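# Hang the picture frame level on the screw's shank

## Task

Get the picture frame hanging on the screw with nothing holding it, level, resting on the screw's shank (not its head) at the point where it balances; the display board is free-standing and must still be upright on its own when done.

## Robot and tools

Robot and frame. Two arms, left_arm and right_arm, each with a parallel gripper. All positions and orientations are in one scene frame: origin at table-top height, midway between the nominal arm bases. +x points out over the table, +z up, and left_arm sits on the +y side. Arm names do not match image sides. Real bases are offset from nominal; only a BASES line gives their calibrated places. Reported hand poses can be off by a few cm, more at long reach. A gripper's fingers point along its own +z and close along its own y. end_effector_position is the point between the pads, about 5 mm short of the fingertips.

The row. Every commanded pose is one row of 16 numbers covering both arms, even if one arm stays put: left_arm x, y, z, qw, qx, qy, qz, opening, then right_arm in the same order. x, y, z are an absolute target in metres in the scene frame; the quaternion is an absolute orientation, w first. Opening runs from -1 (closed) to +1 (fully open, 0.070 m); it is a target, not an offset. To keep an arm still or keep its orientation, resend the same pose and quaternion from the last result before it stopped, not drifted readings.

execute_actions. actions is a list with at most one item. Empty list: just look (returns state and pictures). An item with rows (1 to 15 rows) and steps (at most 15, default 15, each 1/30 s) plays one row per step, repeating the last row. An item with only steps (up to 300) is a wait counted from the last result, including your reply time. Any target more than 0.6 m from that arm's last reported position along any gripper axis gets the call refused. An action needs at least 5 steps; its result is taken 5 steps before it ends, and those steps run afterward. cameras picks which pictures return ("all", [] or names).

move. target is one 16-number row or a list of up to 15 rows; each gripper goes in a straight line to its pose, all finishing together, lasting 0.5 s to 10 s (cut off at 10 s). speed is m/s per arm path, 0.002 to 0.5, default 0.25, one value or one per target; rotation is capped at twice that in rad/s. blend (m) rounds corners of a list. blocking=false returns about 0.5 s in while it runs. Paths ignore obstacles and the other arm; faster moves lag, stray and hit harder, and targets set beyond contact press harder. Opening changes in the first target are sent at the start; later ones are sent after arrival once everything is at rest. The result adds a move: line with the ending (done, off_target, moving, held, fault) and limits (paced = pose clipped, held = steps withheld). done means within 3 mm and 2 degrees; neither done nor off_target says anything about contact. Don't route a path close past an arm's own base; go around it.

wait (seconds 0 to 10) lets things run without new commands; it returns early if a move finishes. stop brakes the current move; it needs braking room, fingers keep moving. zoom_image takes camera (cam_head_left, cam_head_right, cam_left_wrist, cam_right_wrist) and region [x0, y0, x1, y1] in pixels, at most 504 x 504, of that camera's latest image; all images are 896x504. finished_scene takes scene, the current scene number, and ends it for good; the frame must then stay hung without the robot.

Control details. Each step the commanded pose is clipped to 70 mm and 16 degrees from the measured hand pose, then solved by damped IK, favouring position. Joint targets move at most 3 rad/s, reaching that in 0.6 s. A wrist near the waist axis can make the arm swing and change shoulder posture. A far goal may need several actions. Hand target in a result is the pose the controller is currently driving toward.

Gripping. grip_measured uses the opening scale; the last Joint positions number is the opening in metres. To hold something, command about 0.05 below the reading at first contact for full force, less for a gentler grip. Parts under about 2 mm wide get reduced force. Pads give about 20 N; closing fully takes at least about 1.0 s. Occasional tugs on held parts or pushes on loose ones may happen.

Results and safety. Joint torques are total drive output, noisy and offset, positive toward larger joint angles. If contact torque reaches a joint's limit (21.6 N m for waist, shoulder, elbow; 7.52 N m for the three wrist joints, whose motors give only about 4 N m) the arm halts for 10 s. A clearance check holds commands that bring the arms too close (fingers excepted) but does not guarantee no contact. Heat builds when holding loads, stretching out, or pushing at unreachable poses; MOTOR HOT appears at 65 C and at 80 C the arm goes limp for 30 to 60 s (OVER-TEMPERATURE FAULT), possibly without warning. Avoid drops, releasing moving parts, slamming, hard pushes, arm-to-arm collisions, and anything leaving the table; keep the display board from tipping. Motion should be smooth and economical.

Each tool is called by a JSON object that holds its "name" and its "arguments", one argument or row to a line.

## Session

{"name": "execute_actions", "arguments": {
  "actions": [],
  "cameras": ["all"]
}}

Scene clock: 0.00 s of 4500.00 s.
left_arm: end_effector_position=(+0.4202, +0.3387, +0.3327) grip_measured=+0.98 end_effector_quat_wxyz=(+0.569, -0.093, +0.773, -0.263) | right_arm: end_effector_position=(+0.0592, +0.1070, +0.2848) grip_measured=+0.98 end_effector_quat_wxyz=(-0.315, +0.854, -0.247, -0.332)
Joint positions: left_arm=[0.682 1.54 -1.063 -1.578 0.957 1.346 0.069] | right_arm=[1.098 1.584 -1.251 0.984 0.989 -1.935 0.069]
Joint torques (N m): no reading
Motor temperatures (°C): left_arm=[30 31 32 31 35 29] | right_arm=[29 30 32 34 37 31]
Hand target: left_arm +0.4202, +0.3387, +0.3327; +0.569, -0.093, +0.773, -0.263 | right_arm +0.0592, +0.1070, +0.2848; -0.315, +0.854, -0.247, -0.332
camera_calibration:
cam_left_wrist: T_world_to_cam=[[-0.138706, -0.855818, 0.498333, 0.185907], [-0.798703, -0.200837, -0.56722, 0.592892], [0.585521, -0.476697, -0.655687, 0.255288], [0, 0, 0, 1]] pos_world=[0.349855, 0.399872, 0.411046]
cam_right_wrist: T_world_to_cam=[[0.659874, 0.664269, 0.351161, -0.209506], [0.748517, -0.621891, -0.230161, 0.0814786], [0.0654945, 0.414727, -0.907586, 0.32858], [0, 0, 0, 1]] pos_world=[0.0557395, 0.0535684, 0.390538]

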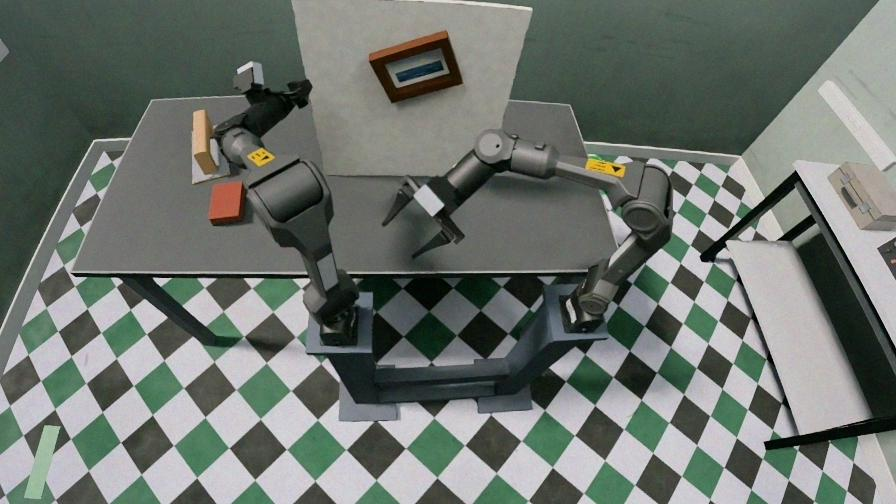

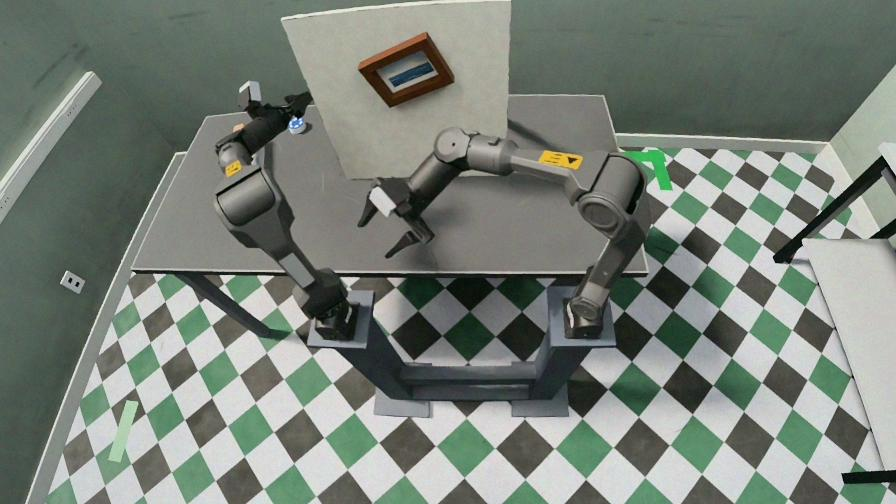

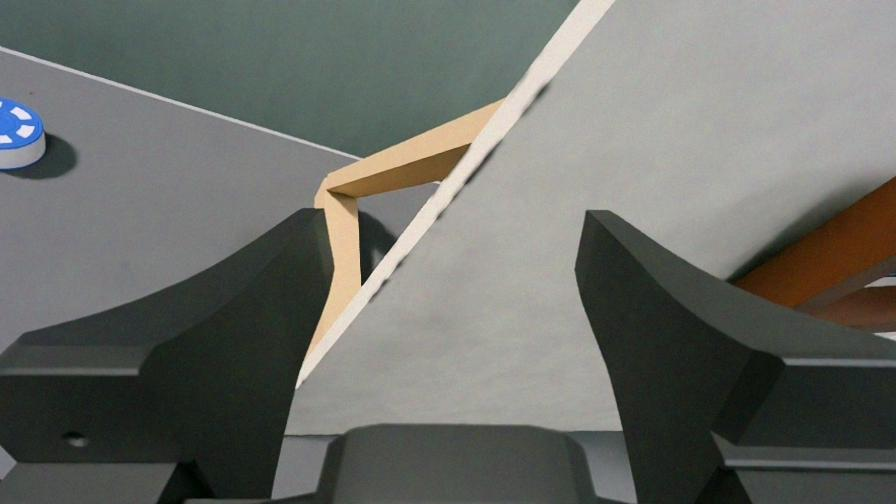

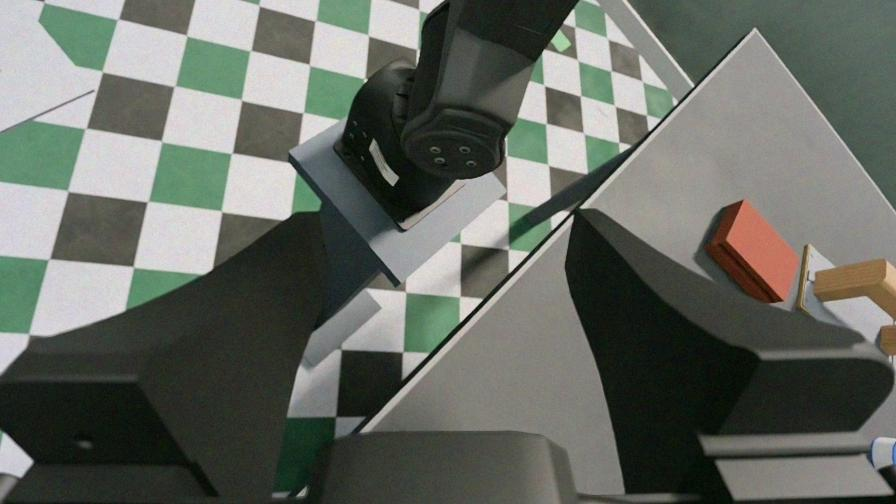

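{"name": "zoom_image", "arguments": {
  "camera": "cam_head_left",
  "region": [350, 10, 490, 120]
}}

{"name": "zoom_image", "arguments": {
  "camera": "cam_head_right",
  "region": [340, 10, 480, 120]
}}

{"name": "zoom_image", "arguments": {
  "camera": "cam_head_left",
  "region": [280, 0, 560, 200]
}}

{"name": "zoom_image", "arguments": {
  "camera": "cam_head_right",
  "region": [270, 0, 550, 200]
}}

Scaled by 3.600 from the camera's 896x504 image, which has a finer 1280x720 frame.

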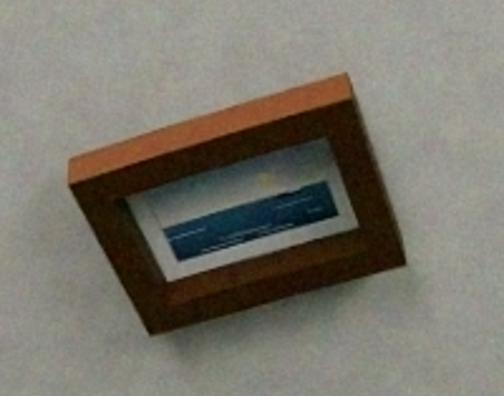

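Scaled by 3.600 from the camera's 896x504 image, which has a finer 1280x720 frame.

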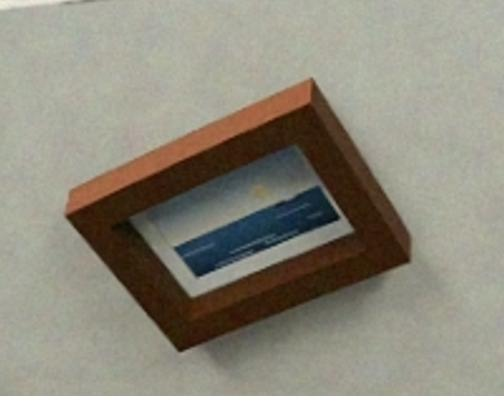

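Scaled by 1.800 from the camera's 896x504 image, which has a finer 1280x720 frame.

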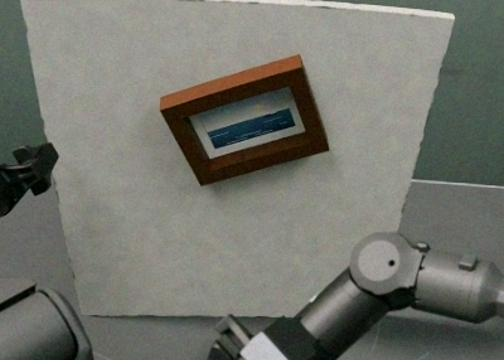

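Scaled by 1.800 from the camera's 896x504 image, which has a finer 1280x720 frame.

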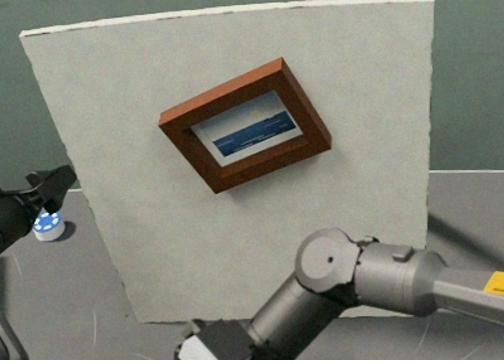

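{"name": "move", "arguments": {
  "target": [0.34,0.14,0.41,0.4056,-0.4056,0.5792,-0.5792,0.6,0.42,-0.11,0.495,0.5703,-0.3284,0.7043,0.2659,1],
  "speed": 0.25
}}

Scene clock: 7.50 s of 4500.00 s.
left_arm: end_effector_position=(+0.3398, +0.1400, +0.4101) grip_measured=+0.60 end_effector_quat_wxyz=(+0.388, -0.414, +0.601, -0.564) | right_arm: end_effector_position=(+0.4185, -0.1094, +0.4955) grip_measured=+0.98 end_effector_quat_wxyz=(+0.570, -0.330, +0.704, +0.267)
Joint positions: left_arm=[-0.128 0.997 -0.801 -1.752 0.234 0.2 0.056] | right_arm=[0.128 1.552 -1.731 1.057 0.901 -1.034 0.069]
Joint torques (N m): left_arm=[0.48 -3.36 -3.85 -0.04 0.26 0.08] | right_arm=[-1.97 -2.61 -4.12 0.62 -1.88 -0.23]
Motor temperatures (°C): left_arm=[30 31 32 31 35 29] | right_arm=[29 30 32 34 37 31]
Hand target: left_arm +0.3399, +0.1401, +0.4103; +0.388, -0.414, +0.600, -0.564 | right_arm +0.4200, -0.1100, +0.4950; +0.570, -0.328, +0.704, +0.266
Off the commanded pose: left_arm 0.000 m, 4 deg | right_arm 0.002 m, 0 deg.
joint sent to its limit (left arm) — joint 4 (forearm roll), lower limit.
Kept back: nothing.
move: off_target (left_arm)
camera_calibration:
cam_left_wrist: T_world_to_cam=[[0.0781388, -0.0405327, 0.996118, -0.4258], [-0.817332, -0.574725, 0.0407283, 0.342078], [0.570843, -0.817342, -0.078037, 0.0741611], [0, 0, 0, 1]] pos_world=[0.270529, 0.239957, 0.416002]
cam_right_wrist: T_world_to_cam=[[0.756822, -0.652674, -0.0351916, -0.370002], [-0.515162, -0.562498, -0.646687, 0.468223], [0.40228, 0.507556, -0.761943, 0.383079], [0, 0, 0, 1]] pos_world=[0.367131, -0.17255, 0.581657]

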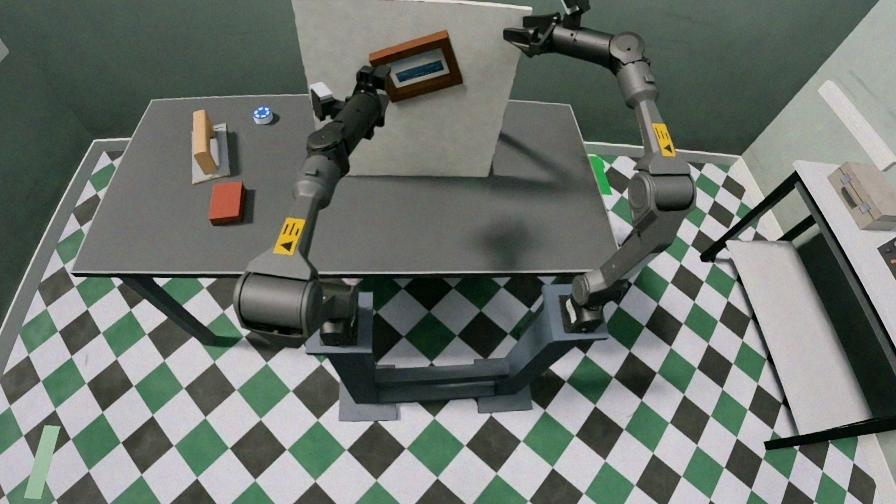

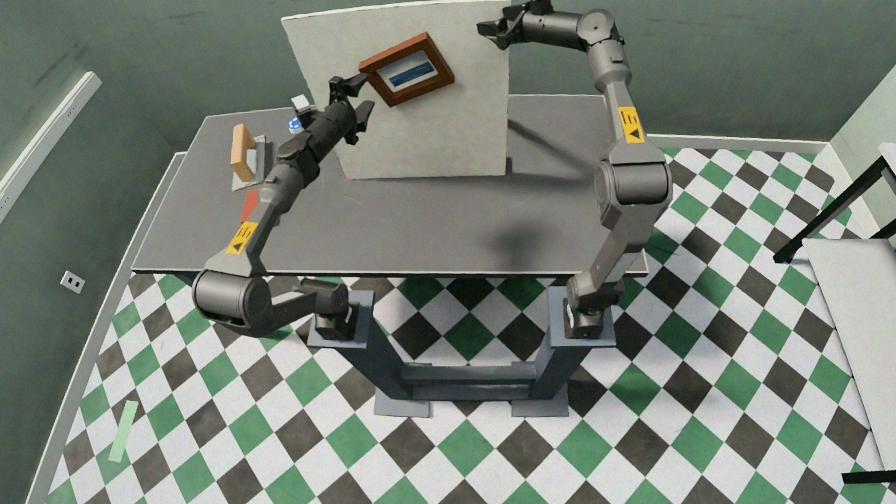

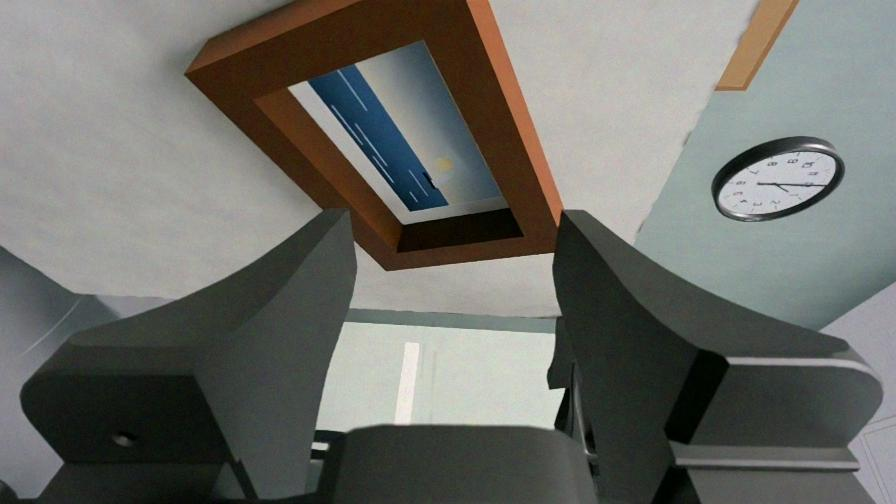

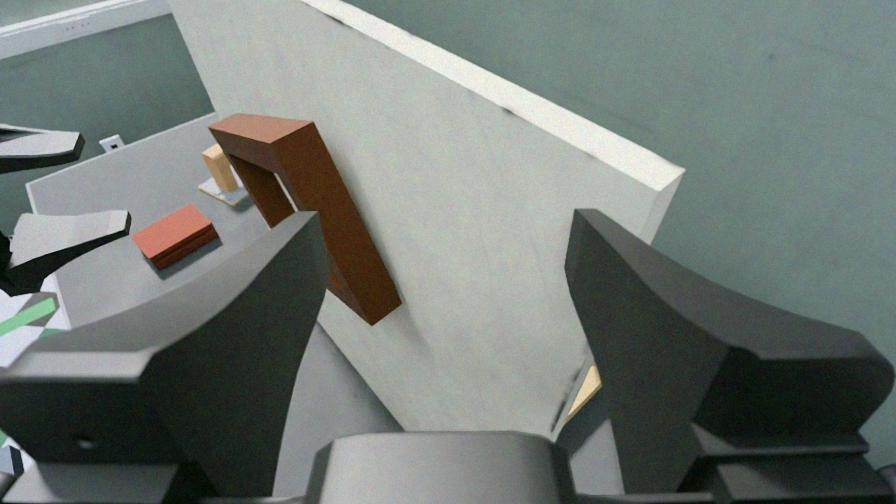

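{"name": "zoom_image", "arguments": {
  "camera": "cam_right_wrist",
  "region": [190, 90, 420, 340]
}}

{"name": "zoom_image", "arguments": {
  "camera": "cam_left_wrist",
  "region": [170, 0, 590, 280]
}}

Scaled by 2.016 from the camera's 896x504 image, which has a finer 1280x720 frame.

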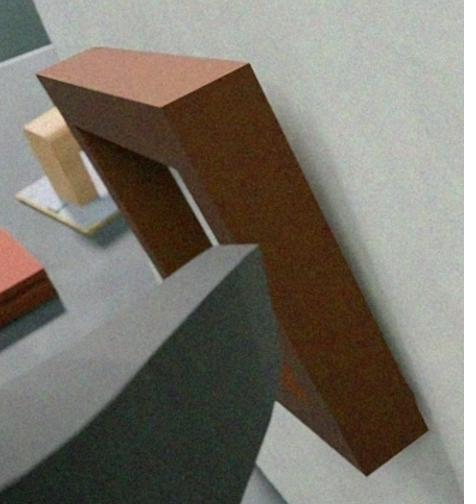

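Scaled by 1.200 from the camera's 896x504 image, which has a finer 1280x720 frame.

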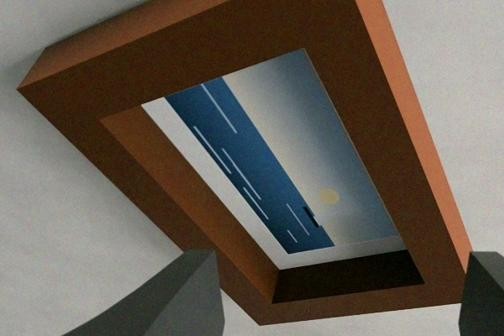

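{"name": "move", "arguments": {
  "target": [0.37,0.085,0.417,0.3903,-0.5897,0.3903,-0.5897,0.6,0.412,-0.03,0.49,0.4870,-0.3564,0.7644,0.2271,1],
  "speed": 0.2,
  "cameras": ["cam_left_wrist","cam_right_wrist","cam_head_right"]
}}

Scene clock: 17.87 s of 4500.00 s.
left_arm: end_effector_position=(+0.3702, +0.0846, +0.4168) grip_measured=+0.60 end_effector_quat_wxyz=(-0.390, +0.590, -0.390, +0.589) | right_arm: end_effector_position=(+0.4119, -0.0298, +0.4900) grip_measured=+0.98 end_effector_quat_wxyz=(+0.487, -0.357, +0.764, +0.227)
Joint positions: left_arm=[-0.803 1.297 -0.975 -1.353 -0.834 -0.721 0.056] | right_arm=[0.442 1.749 -2.17 0.479 1.041 -0.461 0.069]
Joint torques (N m): left_arm=[0.71 -4.74 -2.79 0.78 -0.32 0.04] | right_arm=[-0.48 -7.03 -3.33 0.44 -0.8 -0.12]
Motor temperatures (°C): left_arm=[30 31 32 31 34 29] | right_arm=[29 30 32 34 39 31]
Hand target: left_arm +0.3700, +0.0850, +0.4170; -0.390, +0.590, -0.390, +0.590 | right_arm +0.4120, -0.0300, +0.4900; +0.487, -0.356, +0.764, +0.227
Off the commanded pose: left_arm 0.000 m, 0 deg | right_arm 0.000 m, 0 deg.
Kept back: nothing.
move: done
camera_calibration:
cam_left_wrist: T_world_to_cam=[[0.0238087, 0.380561, 0.924449, -0.422771], [-0.55971, -0.761124, 0.327741, 0.135599], [0.828346, -0.525227, 0.194883, -0.2217], [0, 0, 0, 1]] pos_world=[0.269606, 0.147655, 0.389595]
cam_right_wrist: T_world_to_cam=[[0.749364, -0.661433, -0.0309795, -0.312523], [-0.598507, -0.656573, -0.459022, 0.445619], [0.283272, 0.362516, -0.887885, 0.447508], [0, 0, 0, 1]] pos_world=[0.374133, -0.0763604, 0.592202]
Images, in order (width x height): cam_head_right 896x504, cam_left_wrist 896x504, cam_right_wrist 896x504.

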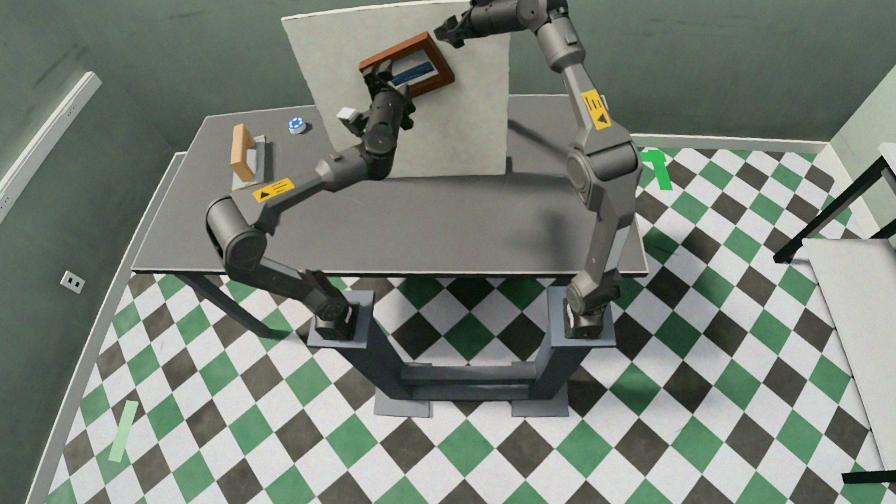

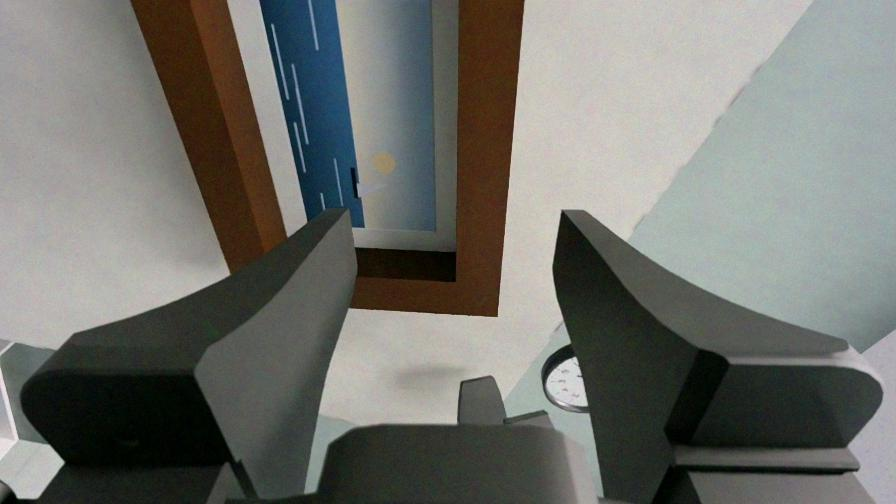

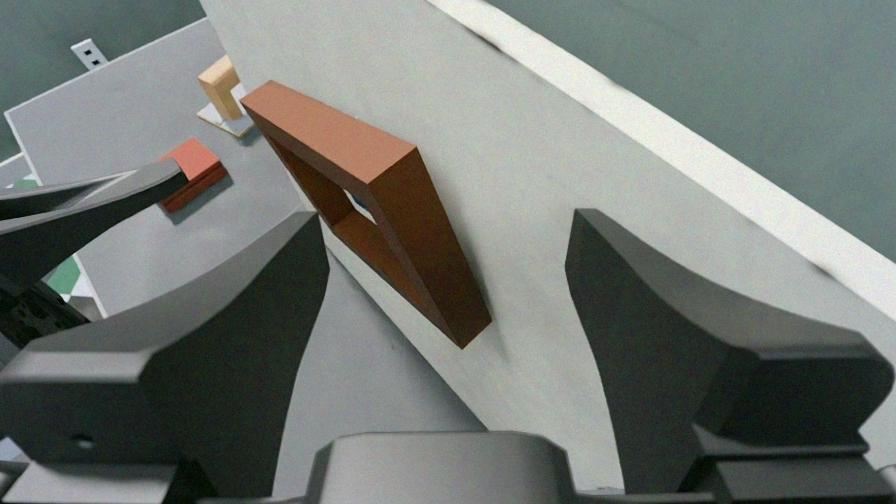

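{"name": "zoom_image", "arguments": {
  "camera": "cam_right_wrist",
  "region": [230, 60, 510, 360]
}}

{"name": "zoom_image", "arguments": {
  "camera": "cam_right_wrist",
  "region": [250, 60, 430, 170]
}}

Scaled by 1.680 from the camera's 896x504 image, which has a finer 1280x720 frame.

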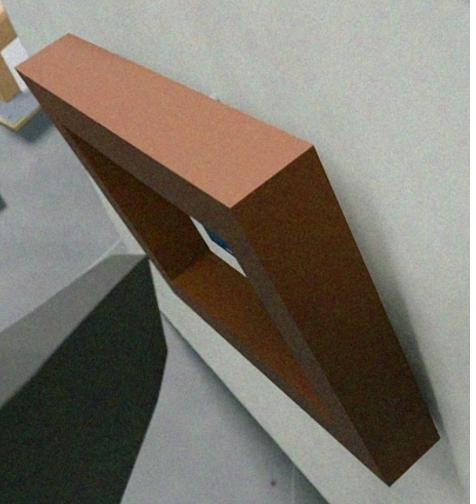

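Scaled by 2.800 from the camera's 896x504 image, which has a finer 1280x720 frame.

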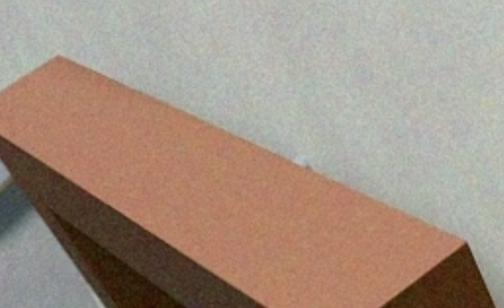

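{"name": "move", "arguments": {
  "target": [0.398,0.0817,0.4305,0.3903,-0.5897,0.3903,-0.5897,0.3,0.412,-0.075,0.495,0.4870,-0.3564,0.7644,0.2271,1],
  "speed": 0.12,
  "cameras": ["cam_left_wrist","cam_right_wrist"]
}}

Scene clock: 25.43 s of 4500.00 s.
left_arm: end_effector_position=(+0.3983, +0.0817, +0.4309) grip_measured=+0.30 end_effector_quat_wxyz=(-0.391, +0.589, -0.390, +0.590) | right_arm: end_effector_position=(+0.4118, -0.0753, +0.4954) grip_measured=+0.98 end_effector_quat_wxyz=(+0.487, -0.357, +0.764, +0.227)
Joint positions: left_arm=[-0.724 1.37 -1.095 -1.363 -0.749 -0.68 0.046] | right_arm=[0.293 1.694 -2.118 0.611 1.11 -0.586 0.069]
Joint torques (N m): left_arm=[-0.78 -4.77 -2.73 0.5 -0.58 -0.07] | right_arm=[0.69 -6.16 -3.34 0.33 -0.74 0.25]
Motor temperatures (°C): left_arm=[30 31 32 31 34 29] | right_arm=[29 30 32 34 38 31]
Hand target: left_arm +0.3980, +0.0817, +0.4305; -0.390, +0.590, -0.390, +0.590 | right_arm +0.4120, -0.0750, +0.4950; +0.487, -0.356, +0.764, +0.227
Off the commanded pose: left_arm 0.001 m, 0 deg | right_arm 0.001 m, 0 deg.
Kept back: nothing.
move: done
camera_calibration:
cam_left_wrist: T_world_to_cam=[[0.0226158, 0.379879, 0.92476, -0.434968], [-0.560482, -0.761143, 0.326374, 0.145337], [0.827857, -0.525693, 0.195701, -0.249408], [0, 0, 0, 1]] pos_world=[0.297771, 0.144745, 0.403616]
cam_right_wrist: T_world_to_cam=[[0.749407, -0.661417, -0.0302882, -0.342766], [-0.597907, -0.656379, -0.46008, 0.41843], [0.284424, 0.362897, -0.887361, 0.468139], [0, 0, 0, 1]] pos_world=[0.373903, -0.121949, 0.597538]
Images, in order (width x height): cam_left_wrist 896x504, cam_right_wrist 896x504.

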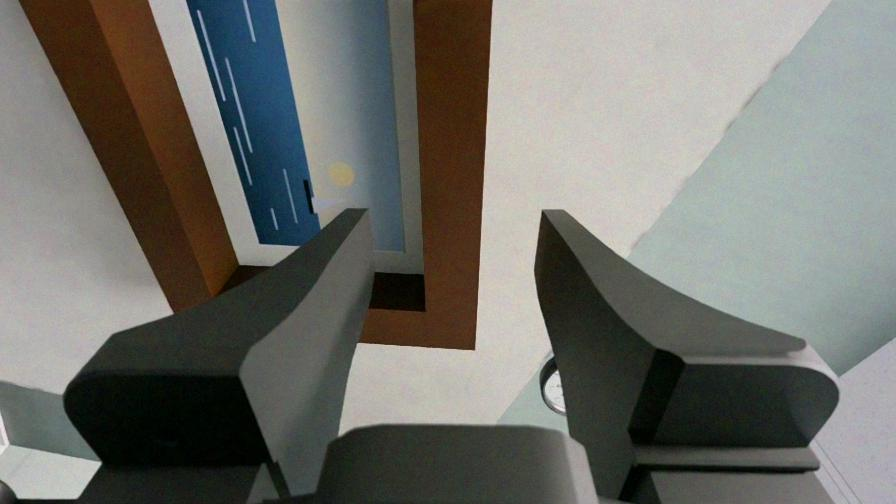

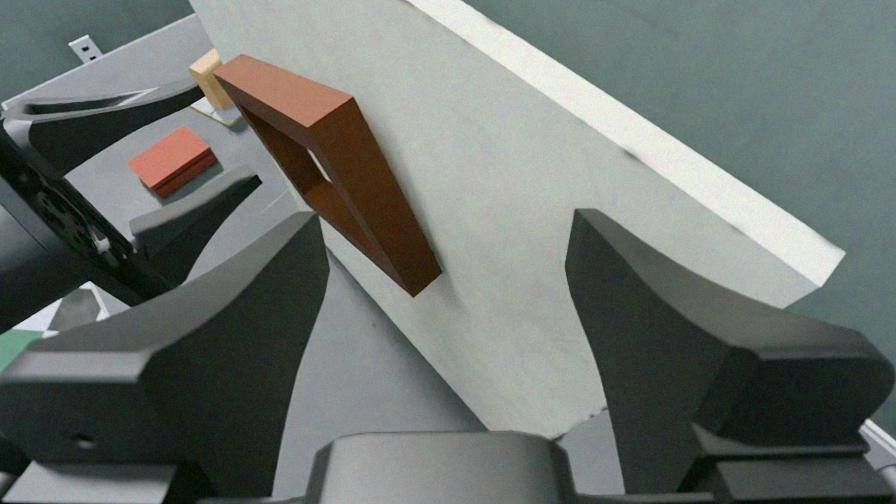

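{"name": "move", "arguments": {
  "target": [0.433,0.0817,0.4305,0.3903,-0.5897,0.3903,-0.5897,0.0,0.412,-0.075,0.495,0.4870,-0.3564,0.7644,0.2271,1],
  "speed": 0.08,
  "cameras": ["cam_left_wrist","cam_right_wrist"]
}}

Scene clock: 27.10 s of 4500.00 s.
left_arm: end_effector_position=(+0.4335, +0.0817, +0.4303) grip_measured=+0.00 end_effector_quat_wxyz=(-0.390, +0.590, -0.390, +0.589) | right_arm: end_effector_position=(+0.4117, -0.0751, +0.4953) grip_measured=+0.98 end_effector_quat_wxyz=(+0.487, -0.357, +0.764, +0.227)
Joint positions: left_arm=[-0.634 1.467 -1.188 -1.321 -0.663 -0.714 0.035] | right_arm=[0.294 1.694 -2.118 0.611 1.11 -0.585 0.069]
Joint torques (N m): left_arm=[-1.31 -6 -2.83 0.52 -0.65 0] | right_arm=[0.71 -5.35 -3.54 0.34 -0.75 0.24]
Motor temperatures (°C): left_arm=[30 31 32 31 34 29] | right_arm=[29 30 32 34 38 31]
Hand target: left_arm +0.4330, +0.0817, +0.4305; -0.390, +0.590, -0.390, +0.590 | right_arm +0.4120, -0.0750, +0.4950; +0.487, -0.356, +0.764, +0.227
Off the commanded pose: left_arm 0.001 m, 0 deg | right_arm 0.000 m, 0 deg.
Kept back: nothing.
move: done
camera_calibration:
cam_left_wrist: T_world_to_cam=[[0.0236686, 0.380121, 0.924634, -0.43563], [-0.559902, -0.76119, 0.327261, 0.164642], [0.828221, -0.52545, 0.194814, -0.278215], [0, 0, 0, 1]] pos_world=[0.332917, 0.144728, 0.403118]
cam_right_wrist: T_world_to_cam=[[0.74944, -0.661371, -0.0304573, -0.34246], [-0.598052, -0.65652, -0.459691, 0.418325], [0.284031, 0.362726, -0.887557, 0.468259], [0, 0, 0, 1]] pos_world=[0.373834, -0.121704, 0.597477]
Images, in order (width x height): cam_left_wrist 896x504, cam_right_wrist 896x504.

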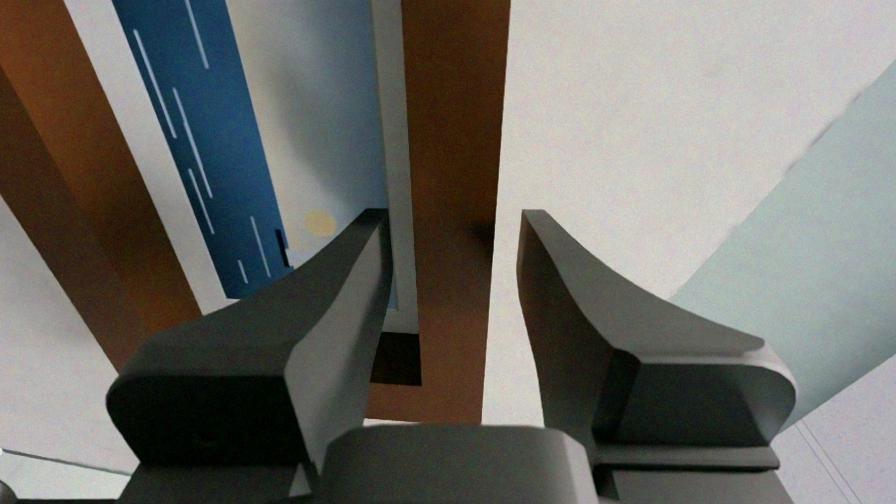

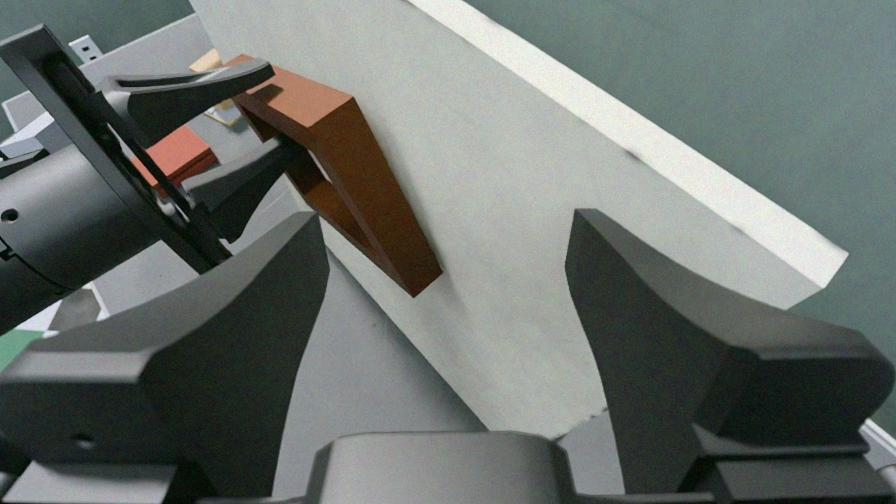

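{"name": "execute_actions", "arguments": {
  "actions": [
    {"rows":[[0.433,0.0817,0.4305,0.3903,-0.5897,0.3903,-0.5897,-0.05,0.412,-0.075,0.495,0.4870,-0.3564,0.7644,0.2271,1],[0.433,0.0817,0.4305,0.3903,-0.5897,0.3903,-0.5897,-0.10,0.412,-0.075,0.495,0.4870,-0.3564,0.7644,0.2271,1],[0.433,0.0817,0.4305,0.3903,-0.5897,0.3903,-0.5897,-0.15,0.412,-0.075,0.495,0.4870,-0.3564,0.7644,0.2271,1],[0.433,0.0817,0.4305,0.3903,-0.5897,0.3903,-0.5897,-0.20,0.412,-0.075,0.495,0.4870,-0.3564,0.7644,0.2271,1],[0.433,0.0817,0.4305,0.3903,-0.5897,0.3903,-0.5897,-0.25,0.412,-0.075,0.495,0.4870,-0.3564,0.7644,0.2271,1],[0.433,0.0817,0.4305,0.3903,-0.5897,0.3903,-0.5897,-0.30,0.412,-0.075,0.495,0.4870,-0.3564,0.7644,0.2271,1],[0.433,0.0817,0.4305,0.3903,-0.5897,0.3903,-0.5897,-0.34,0.412,-0.075,0.495,0.4870,-0.3564,0.7644,0.2271,1],[0.433,0.0817,0.4305,0.3903,-0.5897,0.3903,-0.5897,-0.37,0.412,-0.075,0.495,0.4870,-0.3564,0.7644,0.2271,1],[0.433,0.0817,0.4305,0.3903,-0.5897,0.3903,-0.5897,-0.39,0.412,-0.075,0.495,0.4870,-0.3564,0.7644,0.2271,1],[0.433,0.0817,0.4305,0.3903,-0.5897,0.3903,-0.5897,-0.41,0.412,-0.075,0.495,0.4870,-0.3564,0.7644,0.2271,1],[0.433,0.0817,0.4305,0.3903,-0.5897,0.3903,-0.5897,-0.43,0.412,-0.075,0.495,0.4870,-0.3564,0.7644,0.2271,1],[0.433,0.0817,0.4305,0.3903,-0.5897,0.3903,-0.5897,-0.45,0.412,-0.075,0.495,0.4870,-0.3564,0.7644,0.2271,1],[0.433,0.0817,0.4305,0.3903,-0.5897,0.3903,-0.5897,-0.47,0.412,-0.075,0.495,0.4870,-0.3564,0.7644,0.2271,1],[0.433,0.0817,0.4305,0.3903,-0.5897,0.3903,-0.5897,-0.49,0.412,-0.075,0.495,0.4870,-0.3564,0.7644,0.2271,1],[0.433,0.0817,0.4305,0.3903,-0.5897,0.3903,-0.5897,-0.50,0.412,-0.075,0.495,0.4870,-0.3564,0.7644,0.2271,1]],"steps":15}
  ]
}}

{"name": "execute_actions", "arguments": {
  "actions": [
    {"rows":[[0.433,0.0817,0.4305,0.3903,-0.5897,0.3903,-0.5897,-0.52,0.412,-0.075,0.495,0.4870,-0.3564,0.7644,0.2271,1]],"steps":12}
  ],
  "cameras": ["cam_left_wrist","cam_right_wrist"]
}}

Scene clock: 28.27 s of 4500.00 s.
left_arm: end_effector_position=(+0.4331, +0.0816, +0.4304) grip_measured=-0.41 end_effector_quat_wxyz=(-0.390, +0.590, -0.390, +0.590) | right_arm: end_effector_position=(+0.4117, -0.0751, +0.4953) grip_measured=+0.98 end_effector_quat_wxyz=(+0.487, -0.357, +0.764, +0.227)
Joint positions: left_arm=[-0.635 1.466 -1.187 -1.321 -0.664 -0.714 0.021] | right_arm=[0.294 1.694 -2.118 0.611 1.11 -0.585 0.069]
Joint torques (N m): left_arm=[-0.87 -6.57 -2.67 0.39 -0.66 0.09] | right_arm=[0.71 -5.38 -3.72 0.34 -0.74 0.25]
Motor temperatures (°C): left_arm=[30 31 32 31 34 29] | right_arm=[29 30 32 34 38 31]
Steps of this call (1-25: nothing new was sent; 26-35: this action's first 10). Readings (end_effector_position of left_arm | right_arm):
26: (+0.4331, +0.0816, +0.4304) | (+0.4117, -0.0751, +0.4953)
27: (+0.4331, +0.0816, +0.4304) | (+0.4117, -0.0751, +0.4953)
29: (+0.4331, +0.0816, +0.4304) | (+0.4117, -0.0751, +0.4953)
33: (+0.4331, +0.0816, +0.4304) | (+0.4117, -0.0751, +0.4953)
35: the state above

Scene clock: 28.67 s of 4500.00 s.
left_arm: end_effector_position=(+0.4330, +0.0818, +0.4308) grip_measured=-0.44 end_effector_quat_wxyz=(-0.390, +0.590, -0.390, +0.590) | right_arm: end_effector_position=(+0.4117, -0.0751, +0.4953) grip_measured=+0.98 end_effector_quat_wxyz=(+0.487, -0.357, +0.764, +0.227)
Joint positions: left_arm=[-0.635 1.465 -1.187 -1.321 -0.664 -0.714 0.02] | right_arm=[0.294 1.694 -2.118 0.611 1.11 -0.585 0.069]
Joint torques (N m): left_arm=[-0.69 -6.18 -2.58 0.46 -0.44 0.07] | right_arm=[0.73 -5.36 -3.76 0.34 -0.74 0.24]
Motor temperatures (°C): left_arm=[30 31 32 31 34 29] | right_arm=[29 30 32 34 38 31]
Off your previous action's commanded pose at its last step (step 5 of this call): left_arm 0.000 m, 0 deg | right_arm 0.000 m, 0 deg.
Steps of this call (1-5: your previous action's last 5; 6-12: this action's first 7). Readings (end_effector_position of left_arm | right_arm):
6: (+0.4330, +0.0818, +0.4308) | (+0.4117, -0.0751, +0.4953)
7: (+0.4330, +0.0818, +0.4308) | (+0.4117, -0.0751, +0.4953)
9: (+0.4330, +0.0818, +0.4308) | (+0.4117, -0.0751, +0.4953)
12: the state above
camera_calibration:
cam_left_wrist: T_world_to_cam=[[0.022776, 0.380612, 0.924454, -0.435652], [-0.560256, -0.760992, 0.327115, 0.164474], [0.828006, -0.525381, 0.195908, -0.278207], [0, 0, 0, 1]] pos_world=[0.332427, 0.144813, 0.403442]
cam_right_wrist: T_world_to_cam=[[0.74944, -0.661371, -0.0304573, -0.34246], [-0.598052, -0.65652, -0.459691, 0.418325], [0.284031, 0.362726, -0.887557, 0.468259], [0, 0, 0, 1]] pos_world=[0.373834, -0.121704, 0.597477]
Images, in order (width x height): cam_left_wrist 896x504, cam_right_wrist 896x504.

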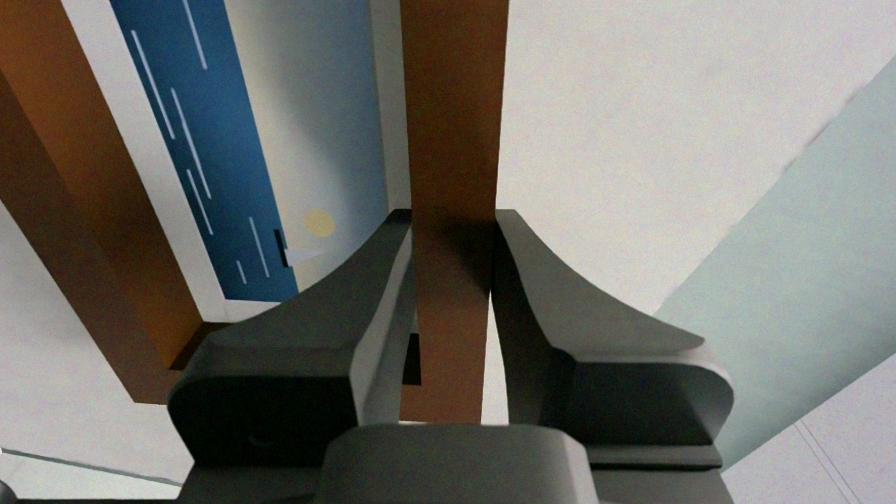

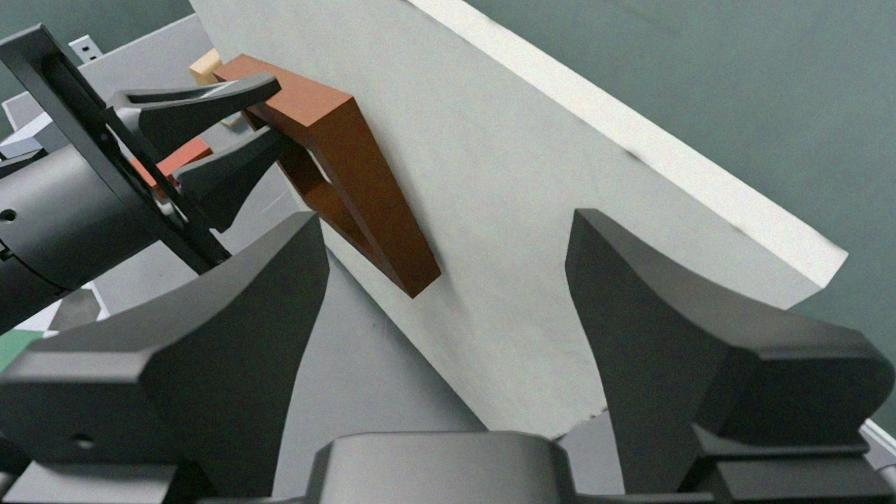

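{"name": "move", "arguments": {
  "target": [
    [0.433,0.0817,0.4395,0.3903,-0.5897,0.3903,-0.5897,-0.52,0.412,-0.075,0.495,0.4870,-0.3564,0.7644,0.2271,1],
    [0.433,0.0817,0.4395,0.5,-0.5,0.5,-0.5,-0.52,0.412,-0.075,0.495,0.4870,-0.3564,0.7644,0.2271,1]
  ],
  "speed": [0.03,0.12],
  "blend": 0.001
}}

Scene clock: 31.73 s of 4500.00 s.
left_arm: end_effector_position=(+0.4331, +0.0815, +0.4389) grip_measured=-0.45 end_effector_quat_wxyz=(+0.500, -0.499, +0.501, -0.499) | right_arm: end_effector_position=(+0.4117, -0.0751, +0.4953) grip_measured=+0.98 end_effector_quat_wxyz=(+0.487, -0.357, +0.764, +0.227)
Joint positions: left_arm=[-0.635 1.463 -1.22 -1.366 -0.655 -0.254 0.019] | right_arm=[0.294 1.694 -2.118 0.611 1.11 -0.585 0.069]
Joint torques (N m): left_arm=[0.94 -7.39 -4.79 0.73 -0.76 -0.07] | right_arm=[0.69 -5.41 -4.16 0.35 -0.72 0.24]
Motor temperatures (°C): left_arm=[30 31 32 32 34 29] | right_arm=[29 30 33 34 38 31]
Hand target: left_arm +0.4330, +0.0817, +0.4395; +0.500, -0.500, +0.500, -0.500 | right_arm +0.4120, -0.0750, +0.4950; +0.487, -0.356, +0.764, +0.227
Off your previous action's commanded pose at its last step (step 5 of this call): left_arm 0.000 m, 0 deg | right_arm 0.000 m, 0 deg.
Off the commanded pose: left_arm 0.001 m, 0 deg | right_arm 0.000 m, 0 deg.
Kept back: nothing.
move: done
camera_calibration:
cam_left_wrist: T_world_to_cam=[[0.0243485, -0.0137482, 0.999609, -0.444643], [-0.560643, -0.828054, 0.00226749, 0.3099], [0.827699, -0.560479, -0.0278697, -0.178874], [0, 0, 0, 1]] pos_world=[0.332624, 0.150246, 0.438782]
cam_right_wrist: T_world_to_cam=[[0.74944, -0.661371, -0.0304573, -0.34246], [-0.598052, -0.65652, -0.459691, 0.418325], [0.284031, 0.362726, -0.887557, 0.468259], [0, 0, 0, 1]] pos_world=[0.373834, -0.121704, 0.597477]

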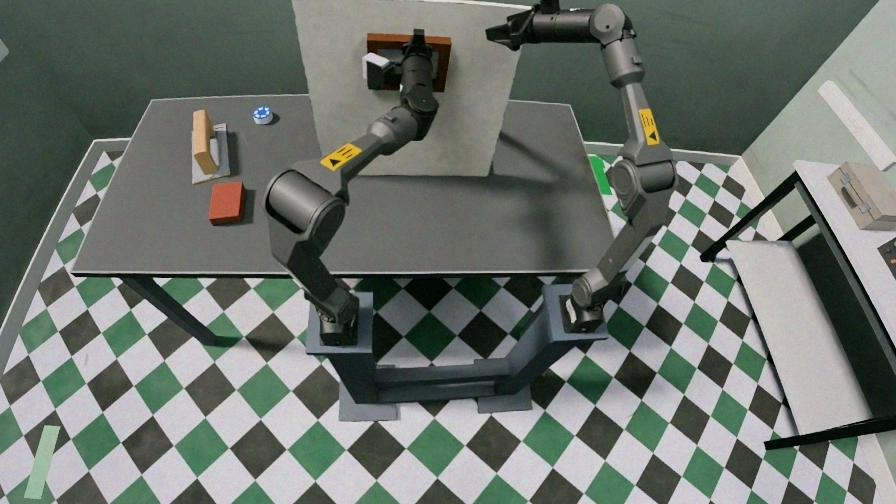

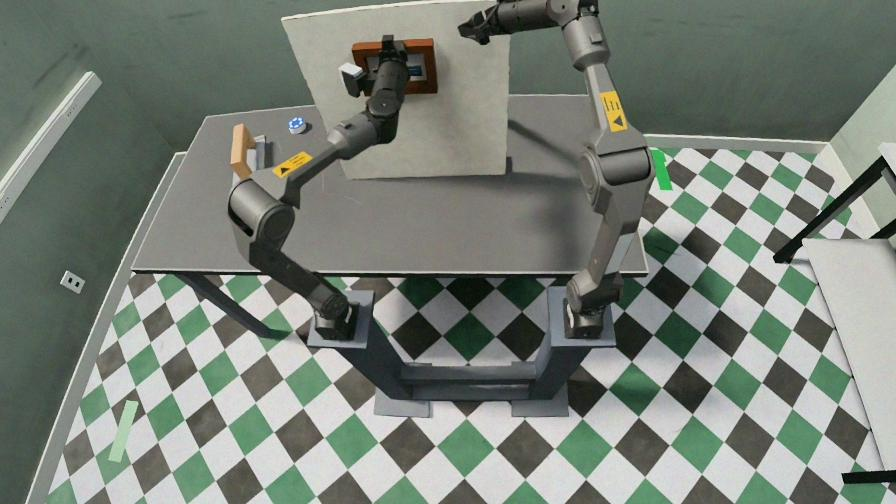

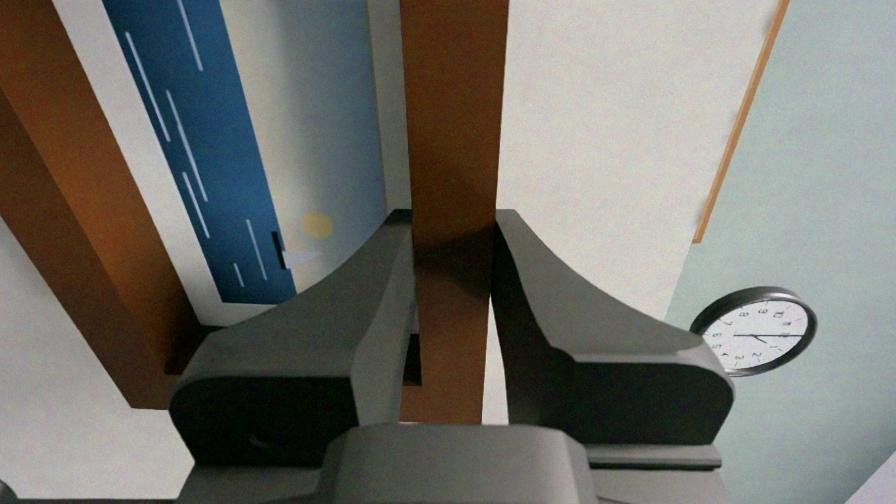

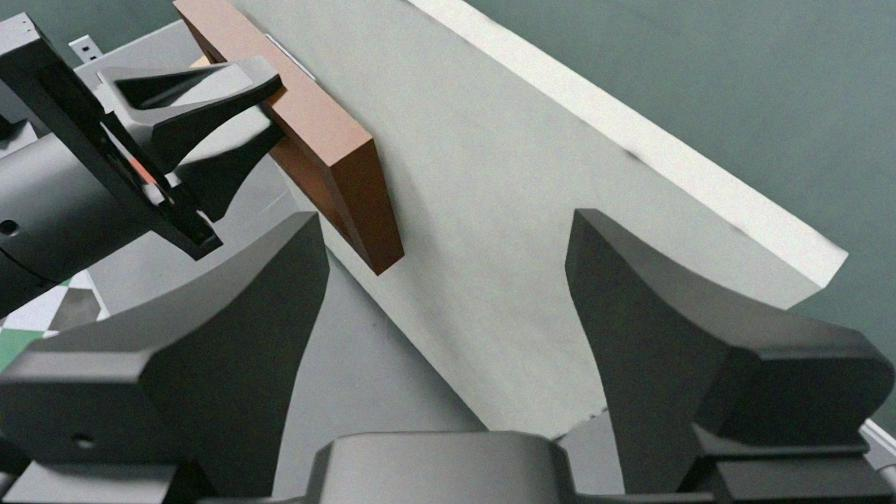

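{"name": "zoom_image", "arguments": {
  "camera": "cam_right_wrist",
  "region": [170, 0, 410, 180]
}}

{"name": "zoom_image", "arguments": {
  "camera": "cam_right_wrist",
  "region": [240, 10, 340, 100]
}}

Scaled by 2.100 from the camera's 896x504 image, which has a finer 1280x720 frame.

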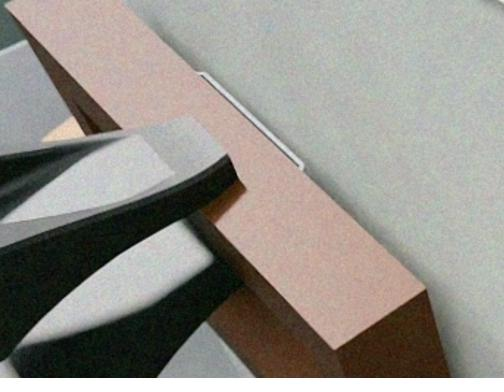

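Scaled by 5.040 from the camera's 896x504 image, which has a finer 1280x720 frame.

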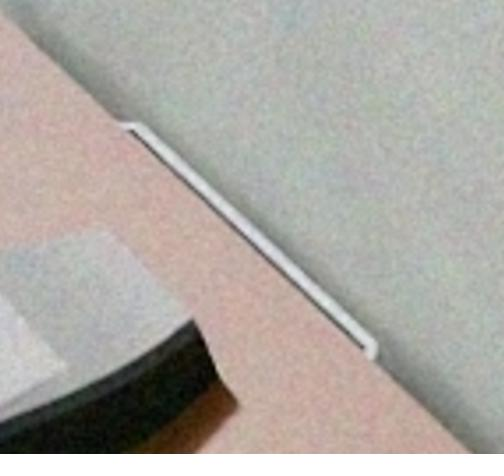

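{"name": "move", "arguments": {
  "target": [
    [0.433,0.063,0.4395,0.5,-0.5,0.5,-0.5,-0.52,0.412,-0.075,0.495,0.4870,-0.3564,0.7644,0.2271,1],
    [0.433,0.063,0.4365,0.5,-0.5,0.5,-0.5,-0.52,0.412,-0.075,0.495,0.4870,-0.3564,0.7644,0.2271,1]
  ],
  "speed": [0.04,0.02],
  "blend": 0.001,
  "cameras": ["cam_right_wrist"]
}}

{"name": "zoom_image", "arguments": {
  "camera": "cam_right_wrist",
  "region": [170, 0, 410, 180]
}}

{"name": "zoom_image", "arguments": {
  "camera": "cam_right_wrist",
  "region": [250, 20, 350, 110]
}}

Scene clock: 34.27 s of 4500.00 s.
left_arm: end_effector_position=(+0.4328, +0.0628, +0.4372) grip_measured=-0.45 end_effector_quat_wxyz=(+0.500, -0.500, +0.500, -0.501) | right_arm: end_effector_position=(+0.4117, -0.0751, +0.4953) grip_measured=+0.98 end_effector_quat_wxyz=(+0.487, -0.357, +0.764, +0.227)
Joint positions: left_arm=[-0.691 1.503 -1.253 -1.377 -0.711 -0.254 0.019] | right_arm=[0.294 1.694 -2.118 0.611 1.11 -0.585 0.069]
Joint torques (N m): left_arm=[0.38 -6.12 -3.13 1.07 -0.76 0.07] | right_arm=[0.69 -5.4 -4.36 0.36 -0.72 0.23]
Motor temperatures (°C): left_arm=[30 31 32 32 34 29] | right_arm=[29 30 33 34 38 31]
Hand target: left_arm +0.4330, +0.0630, +0.4365; +0.500, -0.500, +0.500, -0.500 | right_arm +0.4120, -0.0750, +0.4950; +0.487, -0.356, +0.764, +0.227
Off the commanded pose: left_arm 0.001 m, 0 deg | right_arm 0.000 m, 0 deg.
Kept back: nothing.
move: done
camera_calibration:
cam_right_wrist: T_world_to_cam=[[0.74944, -0.661371, -0.0304573, -0.34246], [-0.598052, -0.65652, -0.459691, 0.418325], [0.284031, 0.362726, -0.887557, 0.468259], [0, 0, 0, 1]] pos_world=[0.373834, -0.121704, 0.597477]
Images, in order (width x height): cam_right_wrist 896x504.

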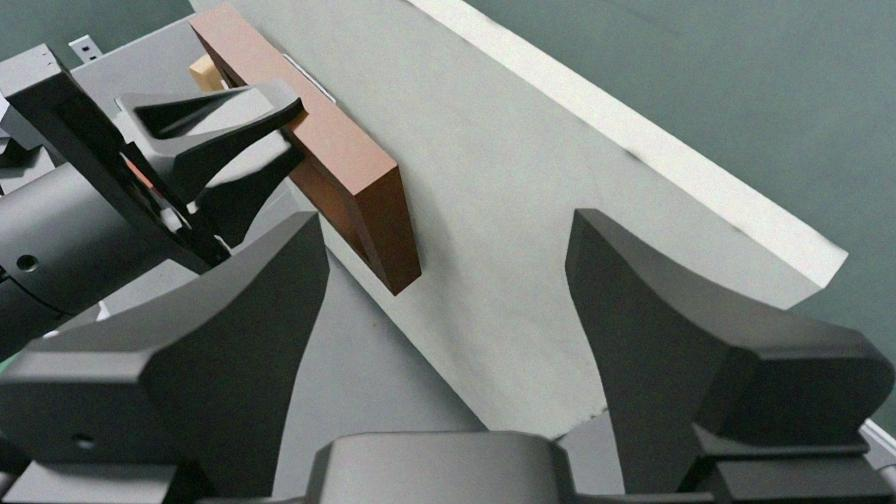

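Scaled by 2.100 from the camera's 896x504 image, which has a finer 1280x720 frame.

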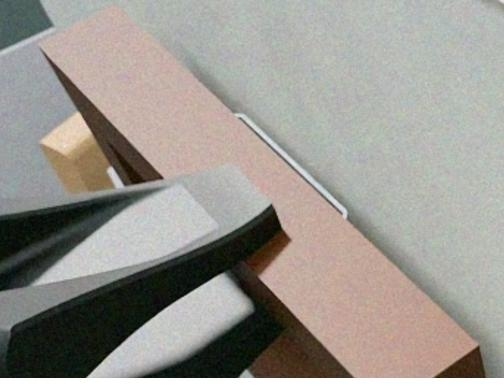

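Scaled by 5.040 from the camera's 896x504 image, which has a finer 1280x720 frame.

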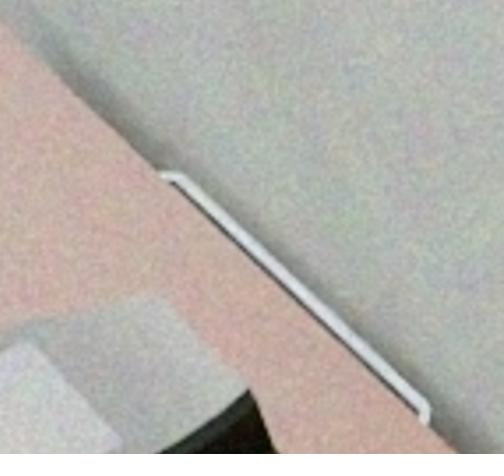

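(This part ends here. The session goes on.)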